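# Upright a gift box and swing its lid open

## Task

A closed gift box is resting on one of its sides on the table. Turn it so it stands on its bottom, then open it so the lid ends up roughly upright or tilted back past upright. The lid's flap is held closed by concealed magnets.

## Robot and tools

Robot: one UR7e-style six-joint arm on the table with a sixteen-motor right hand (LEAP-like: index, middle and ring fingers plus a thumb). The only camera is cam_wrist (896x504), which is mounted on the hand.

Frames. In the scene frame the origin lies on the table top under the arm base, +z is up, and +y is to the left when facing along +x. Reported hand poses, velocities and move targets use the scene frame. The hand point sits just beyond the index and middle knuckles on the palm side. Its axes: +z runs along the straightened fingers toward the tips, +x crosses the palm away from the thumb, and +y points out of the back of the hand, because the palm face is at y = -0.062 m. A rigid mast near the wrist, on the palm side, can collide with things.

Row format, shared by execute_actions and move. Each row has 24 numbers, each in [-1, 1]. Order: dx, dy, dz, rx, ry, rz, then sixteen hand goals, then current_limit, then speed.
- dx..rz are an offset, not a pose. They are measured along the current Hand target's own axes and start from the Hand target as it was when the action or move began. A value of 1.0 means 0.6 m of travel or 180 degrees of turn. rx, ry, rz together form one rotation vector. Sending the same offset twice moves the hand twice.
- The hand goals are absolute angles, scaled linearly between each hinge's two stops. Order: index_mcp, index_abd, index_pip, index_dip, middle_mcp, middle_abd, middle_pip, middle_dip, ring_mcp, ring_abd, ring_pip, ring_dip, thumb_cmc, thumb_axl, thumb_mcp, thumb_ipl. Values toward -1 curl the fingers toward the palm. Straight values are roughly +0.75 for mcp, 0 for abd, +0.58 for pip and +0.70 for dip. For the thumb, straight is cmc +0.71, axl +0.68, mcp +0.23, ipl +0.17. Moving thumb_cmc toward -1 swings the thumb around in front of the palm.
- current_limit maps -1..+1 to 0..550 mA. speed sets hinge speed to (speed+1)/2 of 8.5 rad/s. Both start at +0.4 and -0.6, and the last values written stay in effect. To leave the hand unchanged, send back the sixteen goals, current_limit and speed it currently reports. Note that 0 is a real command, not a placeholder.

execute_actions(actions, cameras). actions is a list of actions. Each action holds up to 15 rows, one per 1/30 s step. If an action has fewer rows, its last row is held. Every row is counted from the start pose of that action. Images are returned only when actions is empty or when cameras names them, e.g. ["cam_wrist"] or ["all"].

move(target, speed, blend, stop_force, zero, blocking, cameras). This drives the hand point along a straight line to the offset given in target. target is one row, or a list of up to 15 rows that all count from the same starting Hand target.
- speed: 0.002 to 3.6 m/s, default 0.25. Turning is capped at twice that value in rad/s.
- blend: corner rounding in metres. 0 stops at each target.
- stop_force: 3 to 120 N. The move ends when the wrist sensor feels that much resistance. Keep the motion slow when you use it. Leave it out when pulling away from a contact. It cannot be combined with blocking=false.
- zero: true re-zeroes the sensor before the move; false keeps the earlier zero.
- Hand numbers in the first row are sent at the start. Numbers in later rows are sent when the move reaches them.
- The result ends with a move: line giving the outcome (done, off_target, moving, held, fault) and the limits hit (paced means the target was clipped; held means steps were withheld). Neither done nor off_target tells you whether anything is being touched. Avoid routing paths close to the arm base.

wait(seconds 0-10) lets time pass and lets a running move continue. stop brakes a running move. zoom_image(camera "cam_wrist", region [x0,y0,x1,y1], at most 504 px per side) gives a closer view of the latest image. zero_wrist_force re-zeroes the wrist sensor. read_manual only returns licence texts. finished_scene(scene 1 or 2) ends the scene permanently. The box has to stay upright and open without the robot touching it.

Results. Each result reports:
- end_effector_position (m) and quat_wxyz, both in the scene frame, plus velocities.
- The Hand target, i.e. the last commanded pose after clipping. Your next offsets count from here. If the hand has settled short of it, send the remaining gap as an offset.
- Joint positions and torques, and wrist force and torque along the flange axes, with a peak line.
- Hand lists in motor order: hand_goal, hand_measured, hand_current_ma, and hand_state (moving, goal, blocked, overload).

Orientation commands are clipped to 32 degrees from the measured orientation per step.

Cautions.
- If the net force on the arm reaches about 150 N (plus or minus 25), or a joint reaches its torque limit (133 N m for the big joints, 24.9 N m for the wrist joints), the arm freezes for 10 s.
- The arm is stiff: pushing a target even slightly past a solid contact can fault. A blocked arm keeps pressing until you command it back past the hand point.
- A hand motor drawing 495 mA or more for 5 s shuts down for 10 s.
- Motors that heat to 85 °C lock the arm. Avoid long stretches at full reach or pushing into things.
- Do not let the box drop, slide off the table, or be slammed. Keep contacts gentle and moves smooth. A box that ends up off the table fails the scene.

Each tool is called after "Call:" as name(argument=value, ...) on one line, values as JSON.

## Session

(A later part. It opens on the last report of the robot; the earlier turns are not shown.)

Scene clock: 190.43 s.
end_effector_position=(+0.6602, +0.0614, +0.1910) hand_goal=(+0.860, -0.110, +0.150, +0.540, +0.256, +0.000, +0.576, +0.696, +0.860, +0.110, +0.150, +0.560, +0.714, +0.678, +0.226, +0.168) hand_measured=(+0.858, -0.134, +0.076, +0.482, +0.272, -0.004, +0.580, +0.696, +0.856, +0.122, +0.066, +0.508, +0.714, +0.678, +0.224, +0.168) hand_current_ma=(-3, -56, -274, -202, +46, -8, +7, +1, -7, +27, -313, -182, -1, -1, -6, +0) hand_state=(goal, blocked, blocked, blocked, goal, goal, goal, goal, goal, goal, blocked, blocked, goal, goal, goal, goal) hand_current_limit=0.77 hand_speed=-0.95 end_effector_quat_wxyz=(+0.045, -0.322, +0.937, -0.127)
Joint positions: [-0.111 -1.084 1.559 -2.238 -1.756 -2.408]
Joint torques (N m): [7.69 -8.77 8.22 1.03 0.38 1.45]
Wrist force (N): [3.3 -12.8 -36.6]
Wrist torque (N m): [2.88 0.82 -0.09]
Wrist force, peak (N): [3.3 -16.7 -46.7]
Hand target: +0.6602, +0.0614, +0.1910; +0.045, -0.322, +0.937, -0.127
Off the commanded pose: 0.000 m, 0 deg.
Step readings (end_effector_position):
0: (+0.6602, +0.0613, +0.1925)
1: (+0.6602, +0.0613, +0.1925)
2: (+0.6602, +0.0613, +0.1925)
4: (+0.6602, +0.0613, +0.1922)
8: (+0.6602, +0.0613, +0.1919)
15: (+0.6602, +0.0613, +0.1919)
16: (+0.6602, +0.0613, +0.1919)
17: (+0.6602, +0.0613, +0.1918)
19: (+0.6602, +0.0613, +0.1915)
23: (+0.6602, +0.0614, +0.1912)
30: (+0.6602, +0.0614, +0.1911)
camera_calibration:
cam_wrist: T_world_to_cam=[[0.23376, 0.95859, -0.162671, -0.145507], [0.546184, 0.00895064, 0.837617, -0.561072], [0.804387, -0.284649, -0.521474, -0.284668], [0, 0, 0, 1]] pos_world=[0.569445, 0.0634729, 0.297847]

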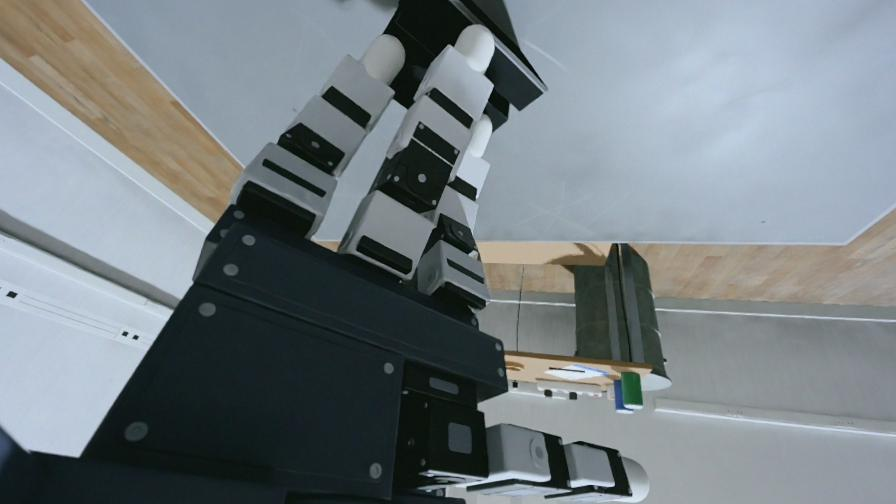

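Call:
execute_actions(actions=[[[0,0.0020,0.0020,0,0,0,0.885,-0.11,0.10,0.50,0.245,0,0.576,0.696,0.885,0.11,0.09,0.53,0.714,0.678,0.226,0.168,0.77,-0.95]],[[0,0.0020,0.0020,0,0,0,0.91,-0.11,0.06,0.47,0.235,0,0.576,0.696,0.91,0.11,0.05,0.5,0.714,0.678,0.226,0.168,0.77,-0.95]]], cameras=["cam_wrist"])

Call:
zoom_image(camera="cam_wrist", region=[380, 0, 540, 120])

Scene clock: 191.97 s.
end_effector_position=(+0.6591, +0.0627, +0.1881) hand_goal=(+0.910, -0.110, +0.060, +0.470, +0.236, +0.000, +0.576, +0.696, +0.910, +0.110, +0.050, +0.500, +0.714, +0.678, +0.226, +0.168) hand_measured=(+0.930, -0.144, +0.004, +0.422, +0.248, -0.004, +0.580, +0.696, +0.930, +0.134, -0.014, +0.456, +0.714, +0.678, +0.224, +0.168) hand_current_ma=(+61, -90, -195, -165, +30, -8, +7, +1, +61, +61, -227, -147, -1, -1, -6, +0) hand_state=(blocked, blocked, blocked, blocked, goal, goal, goal, goal, blocked, blocked, blocked, blocked, goal, goal, goal, goal) hand_current_limit=0.77 hand_speed=-0.95 end_effector_quat_wxyz=(+0.045, -0.322, +0.937, -0.127)
Joint positions: [-0.109 -1.083 1.566 -2.246 -1.756 -2.406]
Joint torques (N m): [7.62 -12.73 7.01 0.8 0.27 1.6]
Wrist force (N): [2.9 -12.5 -31.4]
Wrist torque (N m): [2.70 0.69 -0.14]
Wrist force, peak (N): [3.2 -13.2 -36.9]
Hand target: +0.6591, +0.0627, +0.1881; +0.045, -0.322, +0.937, -0.127
Off the commanded pose: 0.000 m, 0 deg.
Step readings (end_effector_position):
0: (+0.6602, +0.0614, +0.1910)
1: (+0.6602, +0.0614, +0.1910)
2: (+0.6601, +0.0614, +0.1910)
4: (+0.6600, +0.0616, +0.1904)
8: (+0.6597, +0.0619, +0.1898)
15: (+0.6597, +0.0620, +0.1896)
16: (+0.6597, +0.0620, +0.1896)
17: (+0.6596, +0.0620, +0.1895)
19: (+0.6595, +0.0623, +0.1890)
23: (+0.6592, +0.0626, +0.1883)
30: (+0.6592, +0.0627, +0.1881)
camera_calibration:
cam_wrist: T_world_to_cam=[[0.23376, 0.95859, -0.162671, -0.147087], [0.546184, 0.00895064, 0.837617, -0.558109], [0.804387, -0.284649, -0.521474, -0.284977], [0, 0, 0, 1]] pos_world=[0.568445, 0.0648729, 0.294947]

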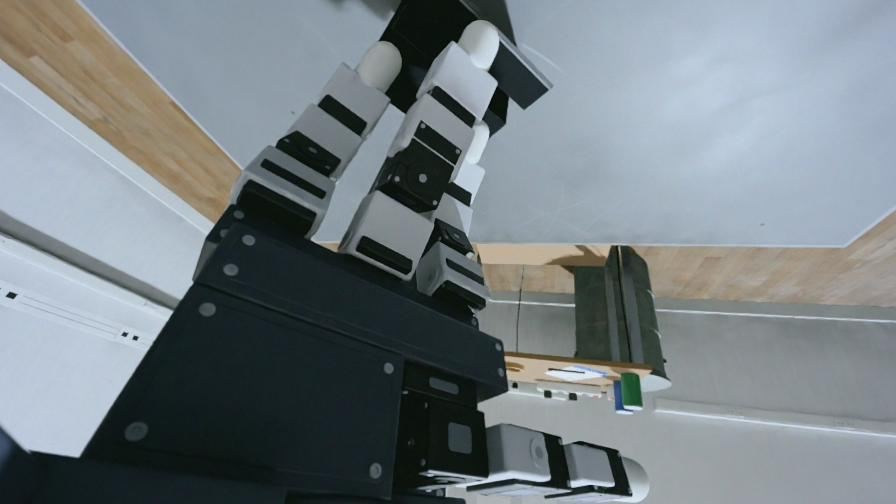

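Scaled by 3.150.

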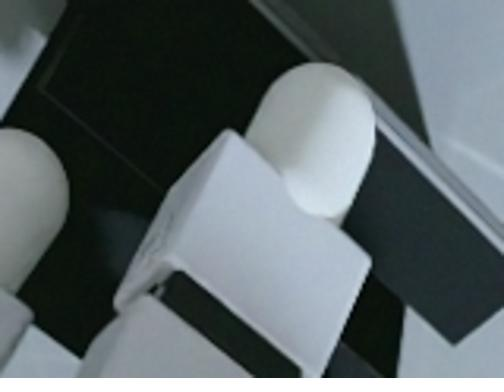

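Call:
execute_actions(actions=[[[0,0.005,0.0020,0,0,0,0.95,-0.11,0.03,0.44,0.235,0,0.576,0.696,0.95,0.11,0.02,0.47,0.714,0.678,0.226,0.168,0.77,-0.93]],[[0,0.010,0.0030,0,0,0,0.98,-0.11,0.0,0.41,0.22,0,0.576,0.696,0.98,0.11,-0.01,0.44,0.714,0.678,0.226,0.168,0.77,-0.93]]], cameras=["cam_wrist"])

Call:
zoom_image(camera="cam_wrist", region=[380, 0, 580, 150])

Scene clock: 193.93 s.
end_effector_position=(+0.6543, +0.0689, +0.1827) hand_goal=(+0.980, -0.110, +0.000, +0.410, +0.220, +0.000, +0.576, +0.696, +0.980, +0.110, -0.010, +0.440, +0.714, +0.678, +0.226, +0.168) hand_measured=(+0.938, -0.178, -0.108, +0.326, +0.226, -0.004, +0.578, +0.696, +0.938, +0.158, -0.126, +0.366, +0.714, +0.678, +0.224, +0.168) hand_current_ma=(-145, -207, -423, -316, +16, -8, +4, +1, -147, +133, -464, -274, -1, -1, -6, +0) hand_state=(blocked, blocked, blocked, blocked, goal, goal, goal, goal, blocked, blocked, blocked, blocked, goal, goal, goal, goal) hand_current_limit=0.77 hand_speed=-0.93 end_effector_quat_wxyz=(+0.045, -0.322, +0.937, -0.127)
Joint positions: [-0.101 -1.087 1.587 -2.261 -1.758 -2.398]
Joint torques (N m): [4.81 -28.58 -0.93 -0.95 -0.31 1.49]
Wrist force (N): [3.1 -6.2 -26.4]
Wrist torque (N m): [1.78 0.56 0.01]
Wrist force, peak (N): [3.9 -18.7 -43.2]
Hand target: +0.6543, +0.0689, +0.1828; +0.045, -0.322, +0.937, -0.127
Off the commanded pose: 0.000 m, 0 deg.
Step readings (end_effector_position):
0: (+0.6591, +0.0627, +0.1881)
1: (+0.6591, +0.0627, +0.1881)
2: (+0.6591, +0.0628, +0.1880)
4: (+0.6585, +0.0635, +0.1872)
8: (+0.6579, +0.0643, +0.1864)
15: (+0.6576, +0.0647, +0.1862)
16: (+0.6576, +0.0647, +0.1862)
17: (+0.6575, +0.0648, +0.1861)
19: (+0.6563, +0.0664, +0.1848)
23: (+0.6550, +0.0681, +0.1835)
30: (+0.6544, +0.0688, +0.1829)
camera_calibration:
cam_wrist: T_world_to_cam=[[0.233776, 0.958595, -0.162615, -0.152789], [0.546239, 0.00887369, 0.837583, -0.55098], [0.804346, -0.284634, -0.521547, -0.282043], [0, 0, 0, 1]] pos_world=[0.563545, 0.0710731, 0.289547]

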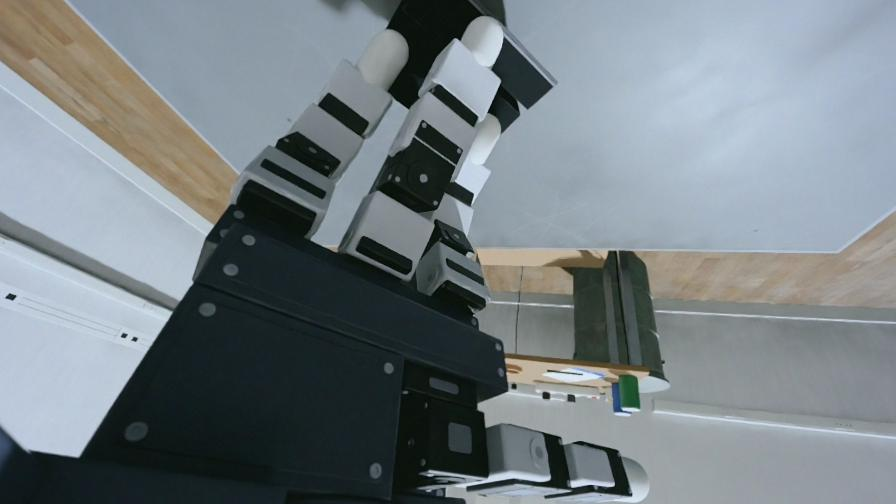

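Scaled by 2.520.

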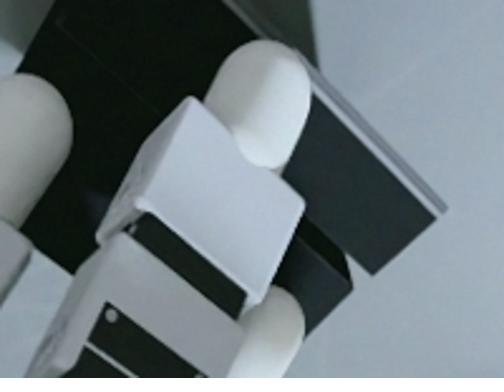

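Call:
execute_actions(actions=[])

Scene clock: 195.33 s.
end_effector_position=(+0.6543, +0.0689, +0.1828) hand_goal=(+0.980, -0.110, +0.000, +0.410, +0.220, +0.000, +0.576, +0.696, +0.980, +0.110, -0.010, +0.440, +0.714, +0.678, +0.226, +0.168) hand_measured=(+0.938, -0.178, -0.108, +0.326, +0.226, -0.004, +0.578, +0.696, +0.938, +0.158, -0.126, +0.366, +0.714, +0.678, +0.224, +0.168) hand_current_ma=(-145, -207, -423, -316, +16, -8, +4, +1, -147, +133, -464, -274, -1, -1, -6, +0) hand_state=(blocked, blocked, blocked, blocked, goal, goal, goal, goal, blocked, blocked, blocked, blocked, goal, goal, goal, goal) hand_current_limit=0.77 hand_speed=-0.93 end_effector_quat_wxyz=(+0.045, -0.322, +0.937, -0.127)
Joint positions: [-0.101 -1.087 1.587 -2.261 -1.758 -2.398]
Joint velocities: within noise
Joint torques (N m): [0.26 -31.21 -13.73 -0.92 -0.67 1.37]
Motor temperatures (°C): [26 29 29 31 29 34]
Wrist force (N): [3.2 -6.2 -26.4]
Wrist torque (N m): [1.76 0.53 0.02]
Wrist force, peak (N): [3.3 -6.4 -26.5]
Hand target: +0.6543, +0.0689, +0.1828; +0.045, -0.322, +0.937, -0.127
Off the commanded pose: 0.000 m, 0 deg.
camera_calibration:
cam_wrist: T_world_to_cam=[[0.23376, 0.95859, -0.162671, -0.152747], [0.546184, 0.00895064, 0.837617, -0.551049], [0.804387, -0.284649, -0.521474, -0.282035], [0, 0, 0, 1]] pos_world=[0.563545, 0.0710729, 0.289647]

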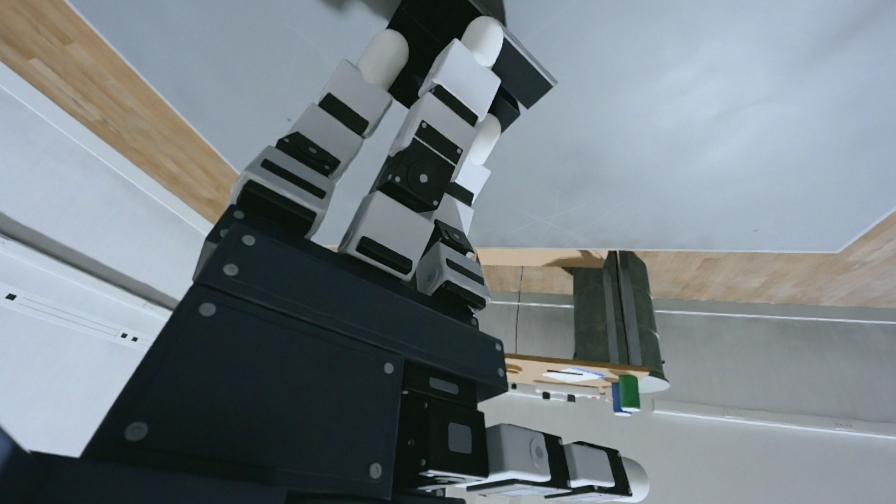

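Call:
zoom_image(camera="cam_wrist", region=[340, 0, 600, 160])

Scaled by 1.938.

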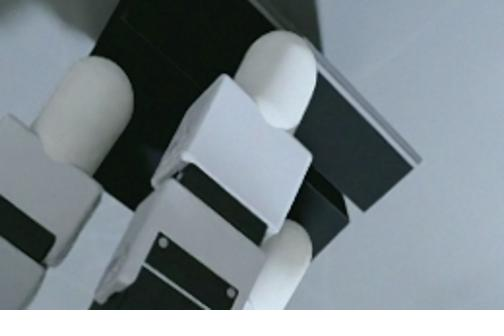

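Call:
execute_actions(actions=[[[0,0.0103,-0.0028,0,0,0,0.98,-0.11,0.0,0.41,0.22,0,0.576,0.696,0.98,0.11,-0.01,0.44,0.714,0.678,0.226,0.168,0.77,-0.93]],[[0,0.0103,-0.0028,0,0,0,0.98,-0.11,0.0,0.41,0.22,0,0.576,0.696,0.98,0.11,-0.01,0.44,0.714,0.678,0.226,0.168,0.77,-0.93]]], cameras=["cam_wrist"])

Call:
zoom_image(camera="cam_wrist", region=[340, 0, 600, 160])

Scene clock: 197.07 s.
end_effector_position=(+0.6464, +0.0790, +0.1827) hand_goal=(+0.980, -0.110, +0.000, +0.410, +0.220, +0.000, +0.576, +0.696, +0.980, +0.110, -0.010, +0.440, +0.714, +0.678, +0.226, +0.168) hand_measured=(+0.934, -0.178, -0.108, +0.330, +0.226, -0.004, +0.578, +0.696, +0.934, +0.158, -0.126, +0.370, +0.714, +0.678, +0.224, +0.168) hand_current_ma=(-162, -207, -423, -300, +16, -6, +4, +1, -164, +133, -464, -254, -1, -1, -6, +0) hand_state=(blocked, blocked, blocked, blocked, goal, goal, goal, goal, blocked, blocked, blocked, blocked, goal, goal, goal, goal) hand_current_limit=0.77 hand_speed=-0.93 end_effector_quat_wxyz=(+0.045, -0.322, +0.937, -0.127)
Joint positions: [-0.087 -1.102 1.611 -2.267 -1.76 -2.384]
Joint torques (N m): [5.03 -43.81 -4.53 -2.9 -1.59 1.7]
Wrist force (N): [3.8 -0.7 -13.2]
Wrist torque (N m): [0.95 0.18 0.20]
Wrist force, peak (N): [3.2 -6.2 -26.5]
Hand target: +0.6464, +0.0790, +0.1827; +0.045, -0.322, +0.937, -0.127
Off the commanded pose: 0.000 m, 0 deg.
Step readings (end_effector_position):
0: (+0.6543, +0.0689, +0.1828)
1: (+0.6543, +0.0689, +0.1828)
2: (+0.6542, +0.0691, +0.1829)
4: (+0.6529, +0.0708, +0.1829)
8: (+0.6511, +0.0730, +0.1828)
15: (+0.6505, +0.0738, +0.1827)
16: (+0.6504, +0.0739, +0.1828)
17: (+0.6502, +0.0742, +0.1828)
19: (+0.6488, +0.0760, +0.1827)
23: (+0.6471, +0.0781, +0.1827)
30: (+0.6465, +0.0789, +0.1827)
camera_calibration:
cam_wrist: T_world_to_cam=[[0.23376, 0.95859, -0.162671, -0.160622], [0.546184, 0.00895064, 0.837617, -0.546795], [0.804387, -0.284649, -0.521474, -0.272938], [0, 0, 0, 1]] pos_world=[0.555745, 0.0811729, 0.289547]

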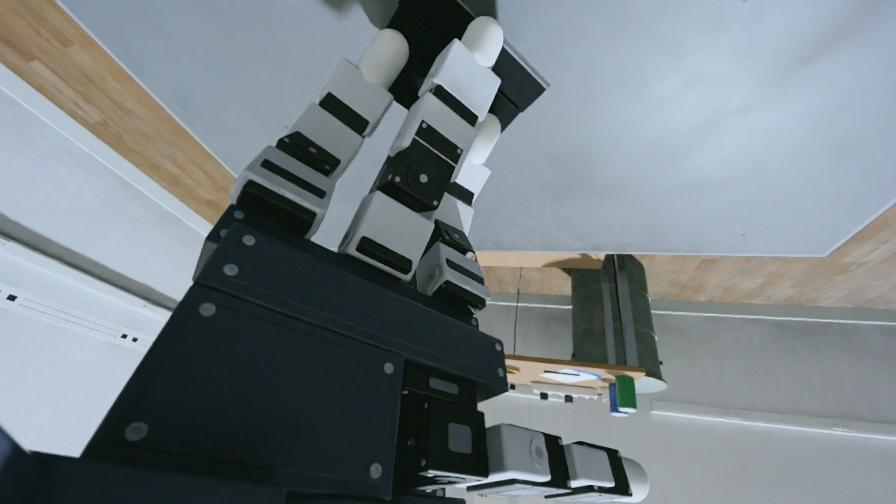

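Scaled by 1.938.

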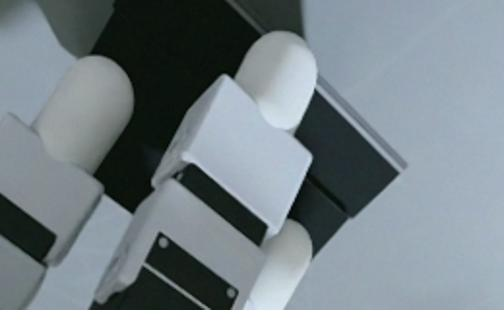

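Call:
move(target=[[0,-0.0142,-0.0531,0,0,0,0.98,-0.11,0.0,0.41,0.22,0,0.576,0.696,0.98,0.11,-0.01,0.44,0.714,0.678,0.226,0.168,0.77,-0.93],[0,-0.0006,-0.0566,0,0,0,0.744,-0.11,0.209,0.596,0.342,0,0.576,0.696,0.744,0.11,0.209,0.596,0.714,0.678,0.226,0.168,0.77,-0.6]], speed=0.1, cameras=["cam_wrist"])

Call:
zoom_image(camera="cam_wrist", region=[340, 0, 600, 160])

Scene clock: 201.30 s.
end_effector_position=(+0.6410, +0.0858, +0.2156) hand_goal=(+0.744, -0.110, +0.210, +0.596, +0.342, +0.000, +0.576, +0.696, +0.744, +0.110, +0.210, +0.596, +0.714, +0.678, +0.226, +0.168) hand_measured=(+0.744, -0.112, +0.208, +0.592, +0.342, -0.004, +0.578, +0.696, +0.744, +0.112, +0.208, +0.594, +0.714, +0.678, +0.224, +0.168) hand_current_ma=(-1, -5, -5, -6, -1, -6, +4, +1, -1, +4, -5, -5, -1, -1, -6, +0) hand_state=(goal, goal, goal, goal, goal, goal, goal, goal, goal, goal, goal, goal, goal, goal, goal, goal) hand_current_limit=0.77 hand_speed=-0.60 end_effector_quat_wxyz=(+0.045, -0.322, +0.937, -0.127)
Joint positions: [-0.077 -1.148 1.585 -2.194 -1.762 -2.374]
Joint torques (N m): [6.49 -51.54 -10.1 -4.07 -1.69 1.32]
Wrist force (N): [2.8 1.2 1.2]
Wrist torque (N m): [0.27 -0.24 0.20]
Wrist force, peak (N): [3.5 -0.6 -13.3]
Hand target: +0.6410, +0.0858, +0.2156; +0.045, -0.322, +0.937, -0.127
Off the commanded pose: 0.000 m, 0 deg.
move: done
camera_calibration:
cam_wrist: T_world_to_cam=[[0.23376, 0.95859, -0.162671, -0.160503], [0.546184, 0.00895064, 0.837617, -0.57141], [0.804387, -0.284649, -0.521474, -0.249421], [0, 0, 0, 1]] pos_world=[0.550245, 0.0879729, 0.322447]

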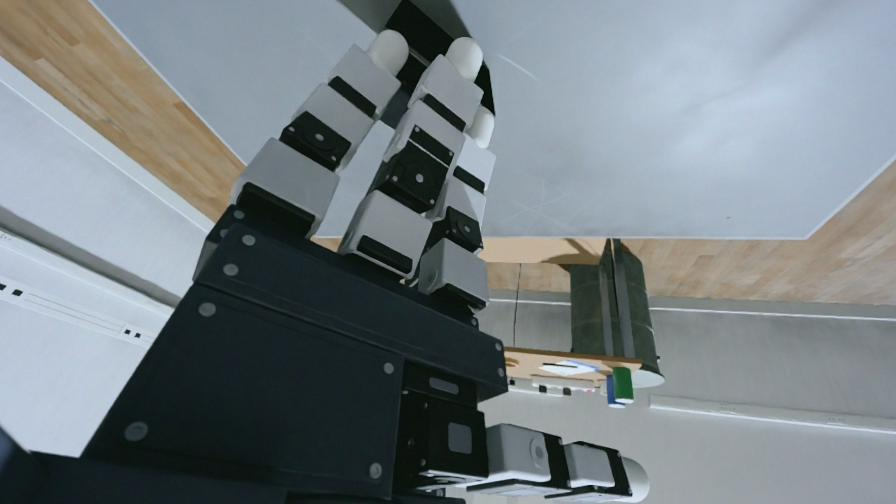

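Scaled by 1.938.

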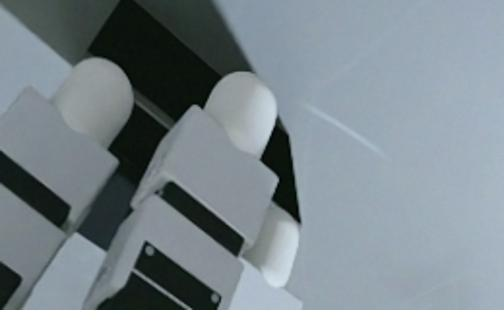

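Call:
move(target=[0,-0.0129,0.0483,0,0,0,0.744,-0.11,0.209,0.596,0.342,0,0.576,0.696,0.744,0.11,0.209,0.596,0.714,0.678,0.226,0.168,0.77,-0.6], speed=0.03, stop_force=25, cameras=["cam_wrist"])

Call:
zoom_image(camera="cam_wrist", region=[340, 0, 600, 160])

Scene clock: 203.80 s.
end_effector_position=(+0.6504, +0.0739, +0.1897) hand_goal=(+0.744, -0.110, +0.210, +0.596, +0.342, +0.000, +0.576, +0.696, +0.744, +0.110, +0.210, +0.596, +0.714, +0.678, +0.226, +0.168) hand_measured=(+0.730, -0.112, +0.202, +0.590, +0.342, -0.004, +0.578, +0.696, +0.726, +0.112, +0.196, +0.588, +0.714, +0.678, +0.224, +0.168) hand_current_ma=(-39, -3, -18, -14, -1, -6, +4, +1, -56, +3, -34, -19, -1, -1, -6, +0) hand_state=(goal, goal, goal, goal, goal, goal, goal, goal, goal, goal, goal, goal, goal, goal, goal, goal) hand_current_limit=0.77 hand_speed=-0.60 end_effector_quat_wxyz=(+0.045, -0.322, +0.937, -0.127)
Joint positions: [-0.094 -1.102 1.591 -2.248 -1.759 -2.391]
Joint torques (N m): [-7.61 -35.93 -9.63 -3.86 1.41 -1.63]
Wrist force (N): [2.5 1.2 0.0]
Wrist torque (N m): [0.29 -0.15 0.28]
Wrist force, peak (N): [3.0 1.2 -6.5]
Hand target: +0.6504, +0.0739, +0.1897; +0.045, -0.322, +0.937, -0.127
Off the commanded pose: 0.000 m, 0 deg.
move: done
camera_calibration:
cam_wrist: T_world_to_cam=[[0.23376, 0.95859, -0.162671, -0.155506], [0.546184, 0.00895064, 0.837617, -0.554743], [0.804387, -0.284649, -0.521474, -0.273876], [0, 0, 0, 1]] pos_world=[0.559645, 0.0760729, 0.296547]

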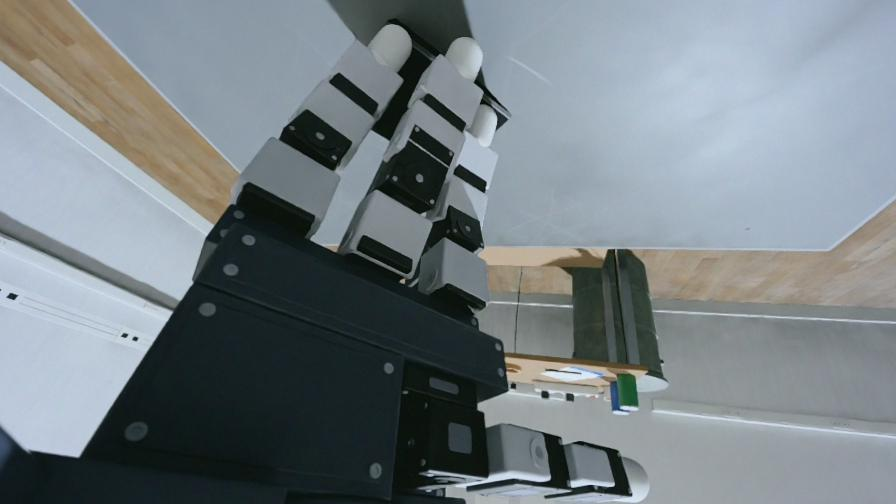

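Scaled by 1.938.

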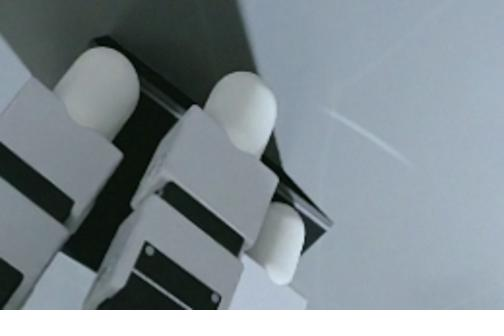

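Call:
zoom_image(camera="cam_wrist", region=[370, 10, 530, 150])

Scaled by 3.150.

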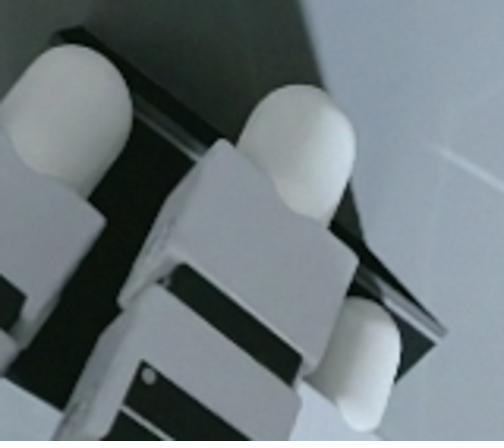

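Call:
move(target=[0,0.05,-0.15,0,0,0,0.95,-0.11,0.576,0.696,0.95,0,0.576,0.696,0.95,0.11,0.576,0.696,0.714,0.678,0.226,0.168,0.77,0], speed=0.25, cameras=["cam_wrist"])

Call:
zoom_image(camera="cam_wrist", region=[340, 0, 640, 200])

Scene clock: 206.87 s.
end_effector_position=(+0.6177, +0.1154, +0.2683) hand_goal=(+0.950, -0.110, +0.576, +0.696, +0.950, +0.000, +0.576, +0.696, +0.950, +0.110, +0.576, +0.696, +0.714, +0.678, +0.226, +0.168) hand_measured=(+0.938, -0.110, +0.570, +0.692, +0.938, -0.004, +0.578, +0.696, +0.938, +0.110, +0.570, +0.694, +0.714, +0.678, +0.224, +0.168) hand_current_ma=(-33, +0, -14, -7, -30, -6, +2, +1, -33, +0, -13, -6, -1, -1, -6, +0) hand_state=(goal, goal, goal, goal, goal, goal, goal, goal, goal, goal, goal, goal, goal, goal, goal, goal) hand_current_limit=0.77 hand_speed=0.00 end_effector_quat_wxyz=(+0.045, -0.322, +0.937, -0.127)
Joint positions: [-0.033 -1.238 1.567 -2.076 -1.77 -2.33]
Joint torques (N m): [6.13 -48.74 -28.83 -1.13 -1.78 1.42]
Wrist force (N): [2.6 1.5 1.0]
Wrist torque (N m): [0.22 -0.21 0.16]
Wrist force, peak (N): [2.5 3.6 -1.3]
Hand target: +0.6176, +0.1154, +0.2684; +0.045, -0.322, +0.937, -0.127
Off the commanded pose: 0.000 m, 0 deg.
move: done
camera_calibration:
cam_wrist: T_world_to_cam=[[0.23374, 0.958597, -0.162659, -0.174852], [0.546141, 0.0089666, 0.837645, -0.60308], [0.804423, -0.284626, -0.521433, -0.194809], [0, 0, 0, 1]] pos_world=[0.526945, 0.117573, 0.375146]

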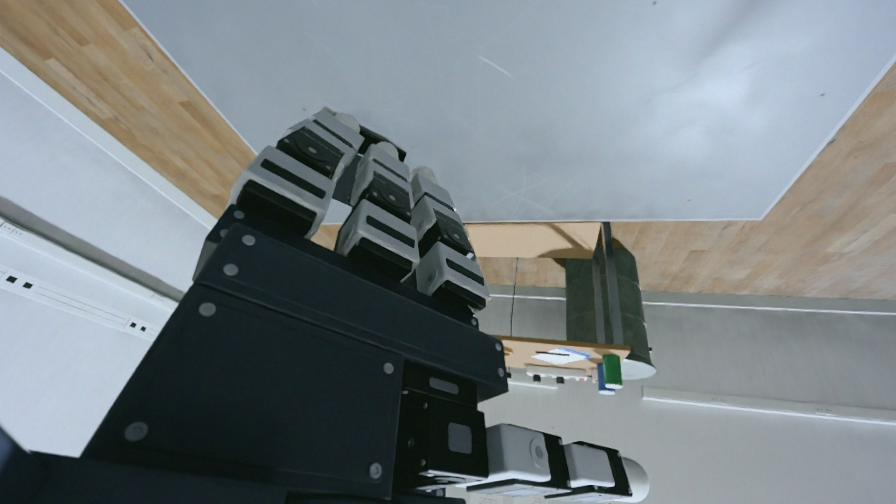

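Scaled by 1.680.

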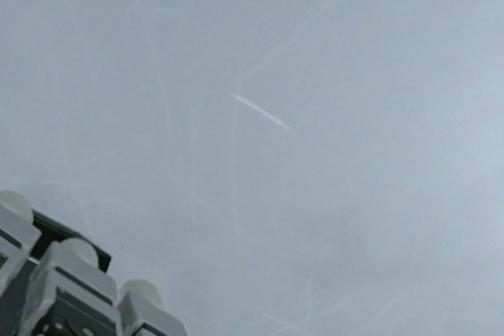

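Call:
move(target=[0,-0.161,0.043,0,0,0,0.95,-0.11,0.576,0.696,0.95,0,0.576,0.696,0.95,0.11,0.576,0.696,0.714,0.678,0.226,0.168,0.77,0], speed=0.3, cameras=["cam_wrist"])

Call:
zoom_image(camera="cam_wrist", region=[300, 0, 600, 200])

Scene clock: 208.97 s.
end_effector_position=(+0.6791, +0.0367, +0.2693) hand_goal=(+0.950, -0.110, +0.576, +0.696, +0.950, +0.000, +0.576, +0.696, +0.950, +0.110, +0.576, +0.696, +0.714, +0.678, +0.226, +0.168) hand_measured=(+0.938, -0.110, +0.570, +0.692, +0.938, -0.004, +0.578, +0.696, +0.938, +0.110, +0.570, +0.694, +0.712, +0.678, +0.224, +0.168) hand_current_ma=(-33, +0, -13, -7, -30, -5, +2, +1, -33, +0, -12, -5, -2, -1, -6, +0) hand_state=(goal, goal, goal, goal, goal, goal, goal, goal, goal, goal, goal, goal, goal, goal, goal, goal) hand_current_limit=0.77 hand_speed=0.00 end_effector_quat_wxyz=(+0.045, -0.322, +0.937, -0.127)
Joint positions: [-0.142 -1.108 1.384 -2.044 -1.749 -2.44]
Joint torques (N m): [-8.48 -38.75 -30.08 -1.45 1.42 -1.48]
Wrist force (N): [2.4 1.2 1.2]
Wrist torque (N m): [0.17 -0.21 0.30]
Wrist force, peak (N): [2.3 2.9 0.7]
Hand target: +0.6792, +0.0366, +0.2693; +0.045, -0.322, +0.937, -0.127
Off the commanded pose: 0.000 m, 0 deg.
move: done
camera_calibration:
cam_wrist: T_world_to_cam=[[0.233753, 0.958592, -0.162668, -0.113604], [0.546073, 0.00899109, 0.837689, -0.636723], [0.804465, -0.284641, -0.52136, -0.266131], [0, 0, 0, 1]] pos_world=[0.588346, 0.0388728, 0.376146]

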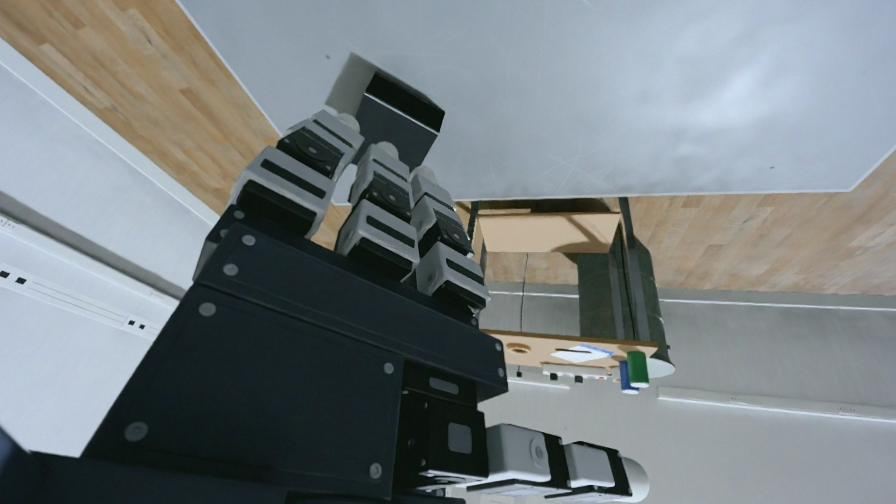

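Scaled by 1.680.

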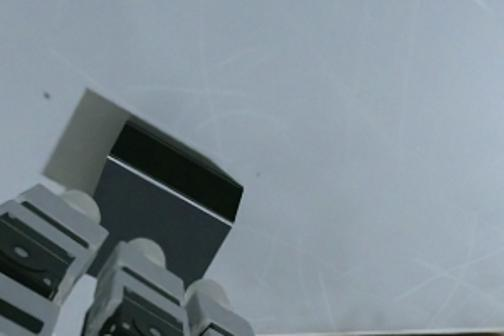

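Call:
move(target=[-0.053,-0.4093,0.3157,0.3047,-0.0413,-0.0452,0.411,-0.11,-0.08,0.406,0.411,0,-0.08,0.406,0.411,0.11,-0.08,0.406,-0.571,0.68,0.449,0.168,0.4,-0.5], speed=0.3, cameras=["cam_wrist"])

Scene clock: 224.27 s.
end_effector_position=(+0.8812, -0.1700, +0.1525) hand_goal=(+0.412, -0.110, -0.080, +0.406, +0.412, +0.000, -0.080, +0.406, +0.412, +0.110, -0.080, +0.406, -0.570, +0.680, +0.450, +0.168) hand_measured=(+0.408, -0.110, -0.078, +0.410, +0.408, -0.004, -0.078, +0.408, +0.408, +0.110, -0.078, +0.408, -0.568, +0.678, +0.442, +0.168) hand_current_ma=(-8, +0, +6, +7, -7, -5, +5, +5, -8, +0, +5, +5, +3, -4, -22, +0) hand_state=(goal, goal, goal, goal, goal, goal, goal, goal, goal, goal, goal, goal, goal, goal, goal, goal) hand_current_limit=0.40 hand_speed=-0.50 end_effector_quat_wxyz=(+0.238, -0.336, +0.745, -0.526)
Joint positions: [-0.224 -0.555 1.173 -3.378 -1.999 -2.984]
Joint torques (N m): [-8.73 -53.95 -26.44 -3.72 1.47 -1.57]
Wrist force (N): [2.0 2.0 -0.6]
Wrist torque (N m): [0.35 -0.16 0.27]
Wrist force, peak (N): [2.9 1.9 0.8]
Hand target: +0.8812, -0.1700, +0.1524; +0.238, -0.336, +0.744, -0.526
Off the commanded pose: 0.000 m, 0 deg.
move: done
camera_calibration:
cam_wrist: T_world_to_cam=[[0.350801, 0.72319, -0.594925, -0.0590226], [-0.0827595, 0.656754, 0.74955, 0.0303296], [0.932786, -0.213707, 0.290241, -0.773217], [0, 0, 0, 1]] pos_world=[0.744462, -0.142476, 0.166572]

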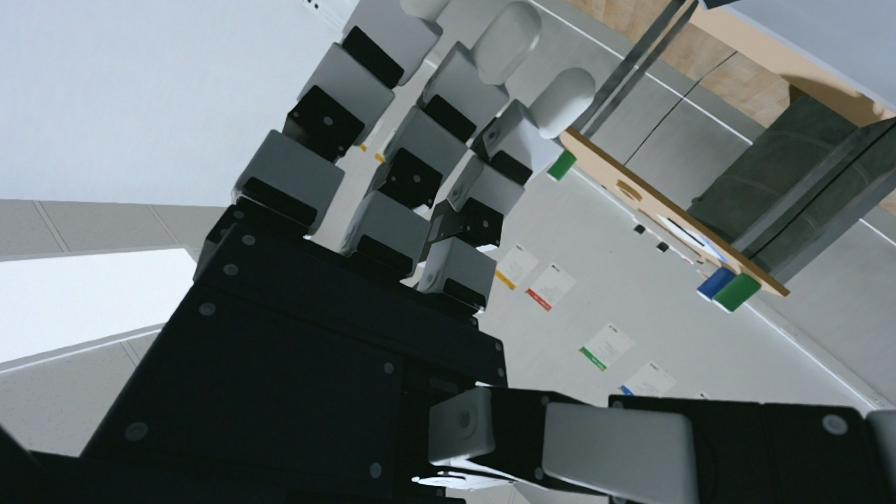

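Call:
move(target=[0,0.1604,0.0584,0,0,0,0.411,-0.11,-0.08,0.406,0.411,0,-0.08,0.406,0.411,0.11,-0.08,0.406,-0.571,0.68,0.449,0.168,0.4,-0.5], speed=0.08, stop_force=5, cameras=["cam_wrist"])

Scene clock: 227.43 s.
end_effector_position=(+0.8820, -0.1705, +0.0500) hand_goal=(+0.412, -0.110, -0.080, +0.406, +0.412, +0.000, -0.080, +0.406, +0.412, +0.110, -0.080, +0.406, -0.570, +0.680, +0.450, +0.168) hand_measured=(+0.408, -0.110, -0.078, +0.410, +0.408, -0.004, -0.078, +0.408, +0.408, +0.110, -0.078, +0.408, -0.568, +0.678, +0.442, +0.168) hand_current_ma=(-9, +0, +6, +7, -8, -5, +5, +5, -9, +0, +5, +5, +3, -4, -22, +0) hand_state=(goal, goal, goal, goal, goal, goal, goal, goal, goal, goal, goal, goal, goal, goal, goal, goal) hand_current_limit=0.40 hand_speed=-0.50 end_effector_quat_wxyz=(+0.238, -0.336, +0.744, -0.526)
Joint positions: [-0.225 -0.388 1.137 -3.508 -1.998 -2.984]
Joint torques (N m): [-5.1 -55.76 -25.82 -3.76 -1.13 -1.47]
Wrist force (N): [1.9 2.1 -0.7]
Wrist torque (N m): [0.38 -0.13 0.27]
Wrist force, peak (N): [1.9 2.6 -0.6]
Hand target: +0.8820, -0.1705, +0.0500; +0.238, -0.336, +0.744, -0.526
Off the commanded pose: 0.000 m, 0 deg.
move: done
camera_calibration:
cam_wrist: T_world_to_cam=[[0.350828, 0.723145, -0.594963, -0.119814], [-0.0828775, 0.65683, 0.74947, 0.107648], [0.932765, -0.213626, 0.290366, -0.744353], [0, 0, 0, 1]] pos_world=[0.745262, -0.143077, 0.0641715]

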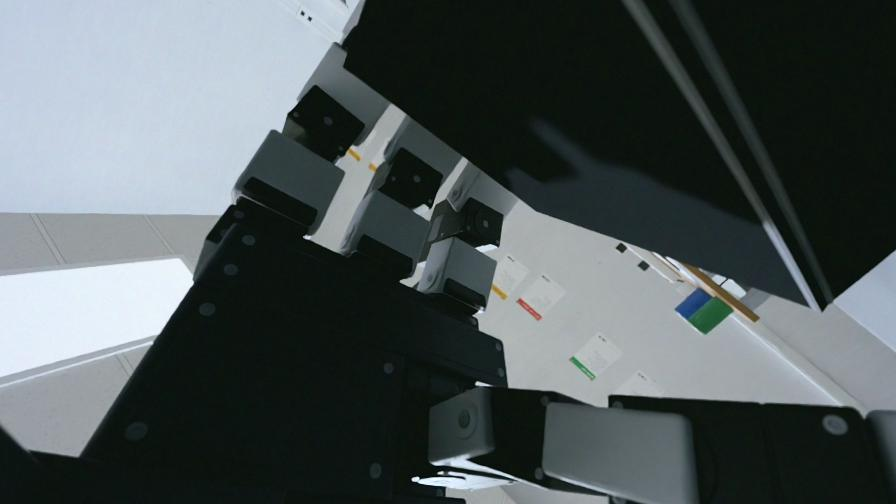

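Call:
execute_actions(actions=[[[0,0,0,0,0,0,0.3,-0.11,-0.007,0.406,0.3,0,-0.007,0.406,0.3,0.11,-0.007,0.406,-0.571,0.68,0.2,0.168,0.3,-0.8]],[[0,0,0,0,0,0,0.2,-0.11,-0.007,0.406,0.2,0,-0.007,0.406,0.2,0.11,-0.007,0.406,-0.571,0.68,0.17,0.168,0.3,-0.8]],[[0,0,0,0,0,0,0.15,-0.11,-0.007,0.406,0.15,0,-0.007,0.406,0.15,0.11,-0.007,0.406,-0.571,0.68,0.17,0.168,0.3,-0.8]]])

Call:
wait(seconds=0.3, cameras=["cam_wrist"])

Scene clock: 230.60 s.
end_effector_position=(+0.8820, -0.1705, +0.0500) hand_goal=(+0.150, -0.110, -0.006, +0.406, +0.150, +0.000, -0.006, +0.406, +0.150, +0.110, -0.006, +0.406, -0.570, +0.680, +0.170, +0.168) hand_measured=(+0.268, -0.112, +0.010, +0.410, +0.246, -0.004, +0.008, +0.408, +0.228, +0.108, +0.006, +0.408, -0.544, +0.678, +0.218, +0.184) hand_current_ma=(+357, -2, +42, +7, +357, -7, +36, +5, +305, -3, +29, +5, +76, -4, +222, +65) hand_state=(blocked, goal, goal, goal, blocked, goal, goal, goal, blocked, goal, goal, goal, blocked, goal, blocked, goal) hand_current_limit=0.30 hand_speed=-0.80 end_effector_quat_wxyz=(+0.238, -0.336, +0.744, -0.526)
Joint positions: [-0.225 -0.388 1.137 -3.508 -1.998 -2.984]
Joint torques (N m): [2.63 -57.11 -6.24 0.96 -1.44 -1.57]
Wrist force (N): [2.0 -7.7 -1.8]
Wrist torque (N m): [0.44 -0.13 0.06]
Wrist force, peak (N): [2.0 -7.7 -1.8]
Hand target: +0.8820, -0.1705, +0.0500; +0.238, -0.336, +0.744, -0.526
Off the commanded pose: 0.000 m, 0 deg.
Step readings (end_effector_position):
0: (+0.8820, -0.1705, +0.0500)
1: (+0.8820, -0.1705, +0.0500)
2: (+0.8820, -0.1705, +0.0500)
4: (+0.8820, -0.1705, +0.0500)
8: (+0.8820, -0.1705, +0.0500)
15: (+0.8820, -0.1705, +0.0500)
16: (+0.8820, -0.1705, +0.0500)
17: (+0.8820, -0.1705, +0.0500)
19: (+0.8820, -0.1705, +0.0500)
23: (+0.8820, -0.1705, +0.0501)
30: (+0.8820, -0.1705, +0.0500)
31: (+0.8820, -0.1705, +0.0500)
32: (+0.8820, -0.1705, +0.0500)
34: (+0.8820, -0.1705, +0.0500)
38: (+0.8820, -0.1705, +0.0500)
45: (+0.8820, -0.1705, +0.0500)

Scene clock: 230.90 s.
end_effector_position=(+0.8820, -0.1705, +0.0500) hand_goal=(+0.150, -0.110, -0.006, +0.406, +0.150, +0.000, -0.006, +0.406, +0.150, +0.110, -0.006, +0.406, -0.570, +0.680, +0.170, +0.168) hand_measured=(+0.268, -0.112, +0.010, +0.410, +0.246, -0.004, +0.008, +0.408, +0.228, +0.108, +0.006, +0.408, -0.544, +0.678, +0.218, +0.184) hand_current_ma=(+358, -2, +42, +7, +358, -7, +36, +5, +305, -3, +29, +5, +76, -4, +222, +65) hand_state=(blocked, goal, goal, goal, blocked, goal, goal, goal, blocked, goal, goal, goal, blocked, goal, blocked, goal) hand_current_limit=0.30 hand_speed=-0.80 end_effector_quat_wxyz=(+0.238, -0.336, +0.744, -0.526)
Joint positions: [-0.225 -0.388 1.137 -3.508 -1.998 -2.984]
Joint torques (N m): [2.99 -56.9 -5.43 0.78 -0.99 -1.43]
Wrist force (N): [2.1 -7.3 -1.8]
Wrist torque (N m): [0.46 -0.13 0.06]
Wrist force, peak (N): [2.0 -7.6 -2.0]
Hand target: +0.8820, -0.1705, +0.0500; +0.238, -0.336, +0.744, -0.526
Off the commanded pose: 0.000 m, 0 deg.
wait: 0.30 s; at rest by 0.17 s
camera_calibration:
cam_wrist: T_world_to_cam=[[0.350828, 0.723145, -0.594963, -0.119814], [-0.0828775, 0.65683, 0.74947, 0.107648], [0.932765, -0.213626, 0.290366, -0.744353], [0, 0, 0, 1]] pos_world=[0.745262, -0.143077, 0.0641715]

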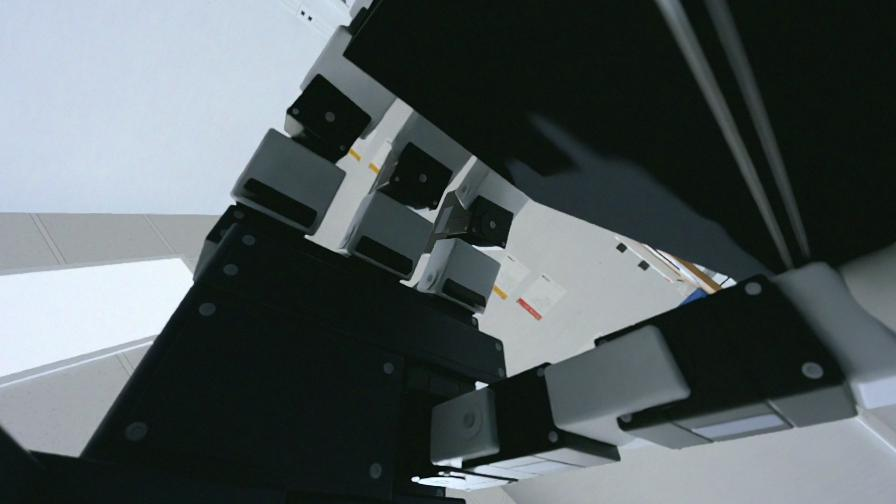

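Call:
execute_actions(actions=[[[0,0,0,0,0,0,0.15,-0.11,-0.007,0.406,0.191,0,-0.069,0.406,0.15,0.11,-0.007,0.406,-0.571,0.68,0.17,0.168,0.5,-0.85]],[[0,0,0,0,0,0,0.15,-0.11,-0.007,0.406,0.232,0,-0.131,0.406,0.15,0.11,-0.007,0.406,-0.571,0.68,0.17,0.168,0.5,-0.85]],[[0,0,0,0,0,0,0.15,-0.11,-0.007,0.406,0.273,0,-0.194,0.406,0.15,0.11,-0.007,0.406,-0.571,0.68,0.17,0.168,0.5,-0.85]]], cameras=["cam_wrist"])

Scene clock: 233.50 s.
end_effector_position=(+0.8820, -0.1705, +0.0500) hand_goal=(+0.150, -0.110, -0.006, +0.406, +0.274, +0.000, -0.194, +0.406, +0.150, +0.110, -0.006, +0.406, -0.570, +0.680, +0.170, +0.168) hand_measured=(+0.262, -0.112, +0.012, +0.410, +0.304, -0.004, -0.114, +0.426, +0.220, +0.108, +0.006, +0.408, -0.542, +0.678, +0.224, +0.186) hand_current_ma=(+413, -4, +49, +7, +97, -9, +298, +55, +268, -4, +29, +5, +87, -4, +251, +75) hand_state=(blocked, goal, goal, goal, blocked, goal, blocked, goal, blocked, goal, goal, goal, blocked, goal, blocked, goal) hand_current_limit=0.50 hand_speed=-0.85 end_effector_quat_wxyz=(+0.238, -0.336, +0.744, -0.526)
Joint positions: [-0.225 -0.388 1.137 -3.508 -1.998 -2.984]
Joint torques (N m): [2.86 -61.2 -4.49 -2.54 -0.08 -1.26]
Wrist force (N): [1.4 -2.7 -1.3]
Wrist torque (N m): [0.46 -0.11 0.18]
Wrist force, peak (N): [1.8 -8.0 -1.7]
Hand target: +0.8820, -0.1705, +0.0500; +0.238, -0.336, +0.744, -0.526
Off the commanded pose: 0.000 m, 0 deg.
Step readings (end_effector_position):
0: (+0.8820, -0.1705, +0.0500)
1: (+0.8820, -0.1705, +0.0500)
2: (+0.8820, -0.1705, +0.0500)
4: (+0.8820, -0.1705, +0.0500)
8: (+0.8820, -0.1705, +0.0500)
15: (+0.8820, -0.1705, +0.0500)
16: (+0.8820, -0.1705, +0.0500)
17: (+0.8820, -0.1705, +0.0500)
19: (+0.8820, -0.1705, +0.0500)
23: (+0.8820, -0.1705, +0.0500)
30: (+0.8820, -0.1705, +0.0500)
31: (+0.8820, -0.1705, +0.0500)
32: (+0.8820, -0.1705, +0.0500)
34: (+0.8820, -0.1705, +0.0500)
38: (+0.8820, -0.1705, +0.0500)
45: (+0.8820, -0.1705, +0.0500)
camera_calibration:
cam_wrist: T_world_to_cam=[[0.350828, 0.723145, -0.594963, -0.119814], [-0.0828775, 0.65683, 0.74947, 0.107648], [0.932765, -0.213626, 0.290366, -0.744353], [0, 0, 0, 1]] pos_world=[0.745262, -0.143077, 0.0641715]

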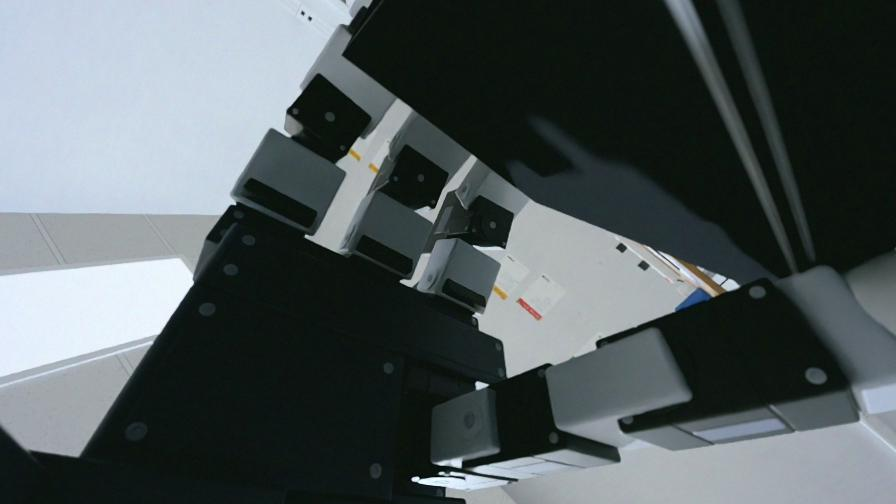

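Call:
execute_actions(actions=[[[0,0,0,0,0,0,0.15,-0.11,-0.007,0.406,0.33,0,-0.24,0.406,0.15,0.11,-0.007,0.406,-0.571,0.68,0.17,0.168,0.5,-0.85]],[[0,0,0,0,0,0,0.15,-0.11,-0.007,0.406,0.38,0,-0.29,0.406,0.15,0.11,-0.007,0.406,-0.571,0.68,0.17,0.168,0.5,-0.85]],[[0,0,0,0,0,0,0.15,-0.11,-0.007,0.406,0.43,0,-0.34,0.406,0.15,0.11,-0.007,0.406,-0.571,0.68,0.17,0.168,0.5,-0.85]]], cameras=["cam_wrist"])

Scene clock: 235.67 s.
end_effector_position=(+0.8820, -0.1705, +0.0500) hand_goal=(+0.150, -0.110, -0.006, +0.406, +0.430, +0.000, -0.340, +0.406, +0.150, +0.110, -0.006, +0.406, -0.570, +0.680, +0.170, +0.168) hand_measured=(+0.260, -0.112, +0.012, +0.410, +0.430, -0.004, -0.316, +0.420, +0.220, +0.108, +0.006, +0.408, -0.542, +0.678, +0.224, +0.186) hand_current_ma=(+413, -4, +49, +7, +1, -8, +71, +38, +268, -5, +29, +5, +87, -4, +251, +75) hand_state=(blocked, goal, goal, goal, goal, goal, blocked, goal, blocked, goal, goal, goal, blocked, goal, blocked, goal) hand_current_limit=0.50 hand_speed=-0.85 end_effector_quat_wxyz=(+0.238, -0.336, +0.744, -0.526)
Joint positions: [-0.225 -0.388 1.137 -3.508 -1.998 -2.984]
Joint torques (N m): [3.15 -63.38 -4.53 -2.23 0.92 -1]
Wrist force (N): [1.5 -3.6 -3.1]
Wrist torque (N m): [0.39 -0.11 0.18]
Wrist force, peak (N): [1.4 -3.9 -3.2]
Hand target: +0.8820, -0.1705, +0.0500; +0.238, -0.336, +0.744, -0.526
Off the commanded pose: 0.000 m, 0 deg.
Step readings (end_effector_position):
0: (+0.8820, -0.1705, +0.0500)
1: (+0.8820, -0.1705, +0.0500)
2: (+0.8820, -0.1705, +0.0500)
4: (+0.8820, -0.1705, +0.0500)
8: (+0.8820, -0.1705, +0.0500)
15: (+0.8820, -0.1705, +0.0500)
16: (+0.8820, -0.1705, +0.0500)
17: (+0.8820, -0.1705, +0.0500)
19: (+0.8820, -0.1705, +0.0500)
23: (+0.8820, -0.1705, +0.0500)
30: (+0.8820, -0.1705, +0.0500)
31: (+0.8820, -0.1705, +0.0500)
32: (+0.8820, -0.1705, +0.0500)
34: (+0.8820, -0.1705, +0.0500)
38: (+0.8820, -0.1705, +0.0500)
45: (+0.8820, -0.1705, +0.0500)
camera_calibration:
cam_wrist: T_world_to_cam=[[0.350828, 0.723145, -0.594963, -0.119814], [-0.0828775, 0.65683, 0.74947, 0.107648], [0.932765, -0.213626, 0.290366, -0.744353], [0, 0, 0, 1]] pos_world=[0.745262, -0.143077, 0.0641715]

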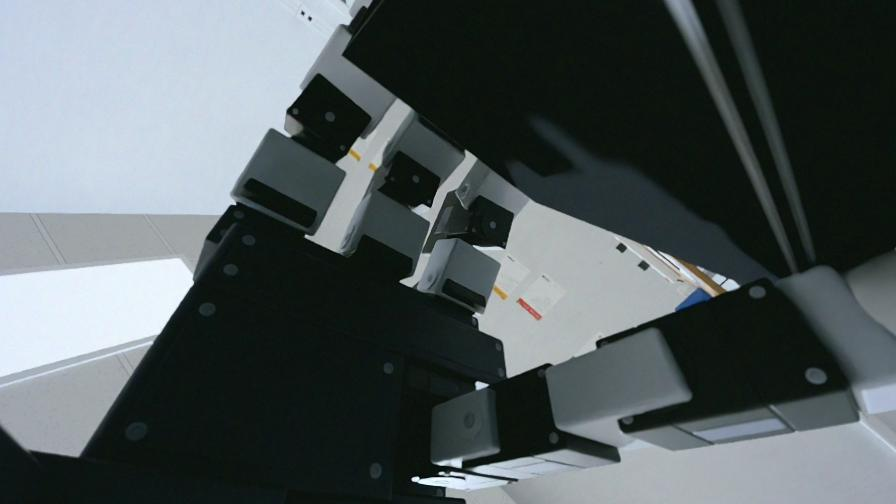

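Call:
execute_actions(actions=[[[0,0,0,0,0,0,0.15,-0.11,-0.007,0.406,0.55,0,-0.2,0.406,0.15,0.11,-0.007,0.406,-0.571,0.68,0.17,0.168,0.4,-0.6]],[[0,0,0,0,0,0,0.15,-0.11,-0.007,0.406,0.40,0,0.03,0.406,0.15,0.11,-0.007,0.406,-0.571,0.68,0.17,0.168,0.4,-0.6]],[[0,0,0,0,0,0,0.15,-0.11,-0.007,0.406,0.15,0,0.03,0.406,0.15,0.11,-0.007,0.406,-0.571,0.68,0.17,0.168,0.4,-0.8]],[[0,0,0,0,0,0,0.15,-0.11,-0.007,0.406,0.13,0,0.03,0.406,0.15,0.11,-0.007,0.406,-0.571,0.68,0.17,0.168,0.4,-0.8]]])

Scene clock: 241.07 s.
end_effector_position=(+0.8820, -0.1705, +0.0500) hand_goal=(+0.150, -0.110, -0.006, +0.406, +0.130, +0.000, +0.030, +0.406, +0.150, +0.110, -0.006, +0.406, -0.570, +0.680, +0.170, +0.168) hand_measured=(+0.260, -0.112, +0.012, +0.410, +0.218, -0.004, +0.044, +0.408, +0.218, +0.106, +0.006, +0.408, -0.542, +0.678, +0.224, +0.186) hand_current_ma=(+385, -4, +52, +7, +357, -6, +35, +5, +267, -5, +30, +5, +87, -4, +251, +75) hand_state=(blocked, goal, goal, goal, blocked, goal, goal, goal, blocked, goal, goal, goal, blocked, goal, blocked, goal) hand_current_limit=0.40 hand_speed=-0.80 end_effector_quat_wxyz=(+0.238, -0.336, +0.744, -0.526)
Joint positions: [-0.225 -0.388 1.137 -3.508 -1.998 -2.984]
Joint torques (N m): [2.78 -61.84 -5.14 -1.03 1.43 -0.66]
Wrist force (N): [1.3 -7.1 -2.1]
Wrist torque (N m): [0.44 -0.10 0.08]
Wrist force, peak (N): [1.5 -7.2 -2.2]
Hand target: +0.8820, -0.1705, +0.0500; +0.238, -0.336, +0.744, -0.526
Off the commanded pose: 0.000 m, 0 deg.
Step readings (end_effector_position):
0: (+0.8820, -0.1705, +0.0500)
1: (+0.8820, -0.1705, +0.0500)
2: (+0.8820, -0.1705, +0.0500)
4: (+0.8820, -0.1705, +0.0500)
8: (+0.8820, -0.1705, +0.0500)
15: (+0.8820, -0.1705, +0.0500)
16: (+0.8820, -0.1705, +0.0500)
17: (+0.8820, -0.1705, +0.0500)
19: (+0.8820, -0.1705, +0.0500)
23: (+0.8820, -0.1705, +0.0500)
30: (+0.8820, -0.1705, +0.0500)
31: (+0.8820, -0.1705, +0.0500)
32: (+0.8820, -0.1705, +0.0500)
34: (+0.8820, -0.1705, +0.0500)
38: (+0.8820, -0.1705, +0.0500)
45: (+0.8820, -0.1705, +0.0500)
46: (+0.8820, -0.1705, +0.0500)
47: (+0.8820, -0.1705, +0.0500)
49: (+0.8820, -0.1705, +0.0500)
53: (+0.8820, -0.1705, +0.0500)
60: (+0.8820, -0.1705, +0.0500)


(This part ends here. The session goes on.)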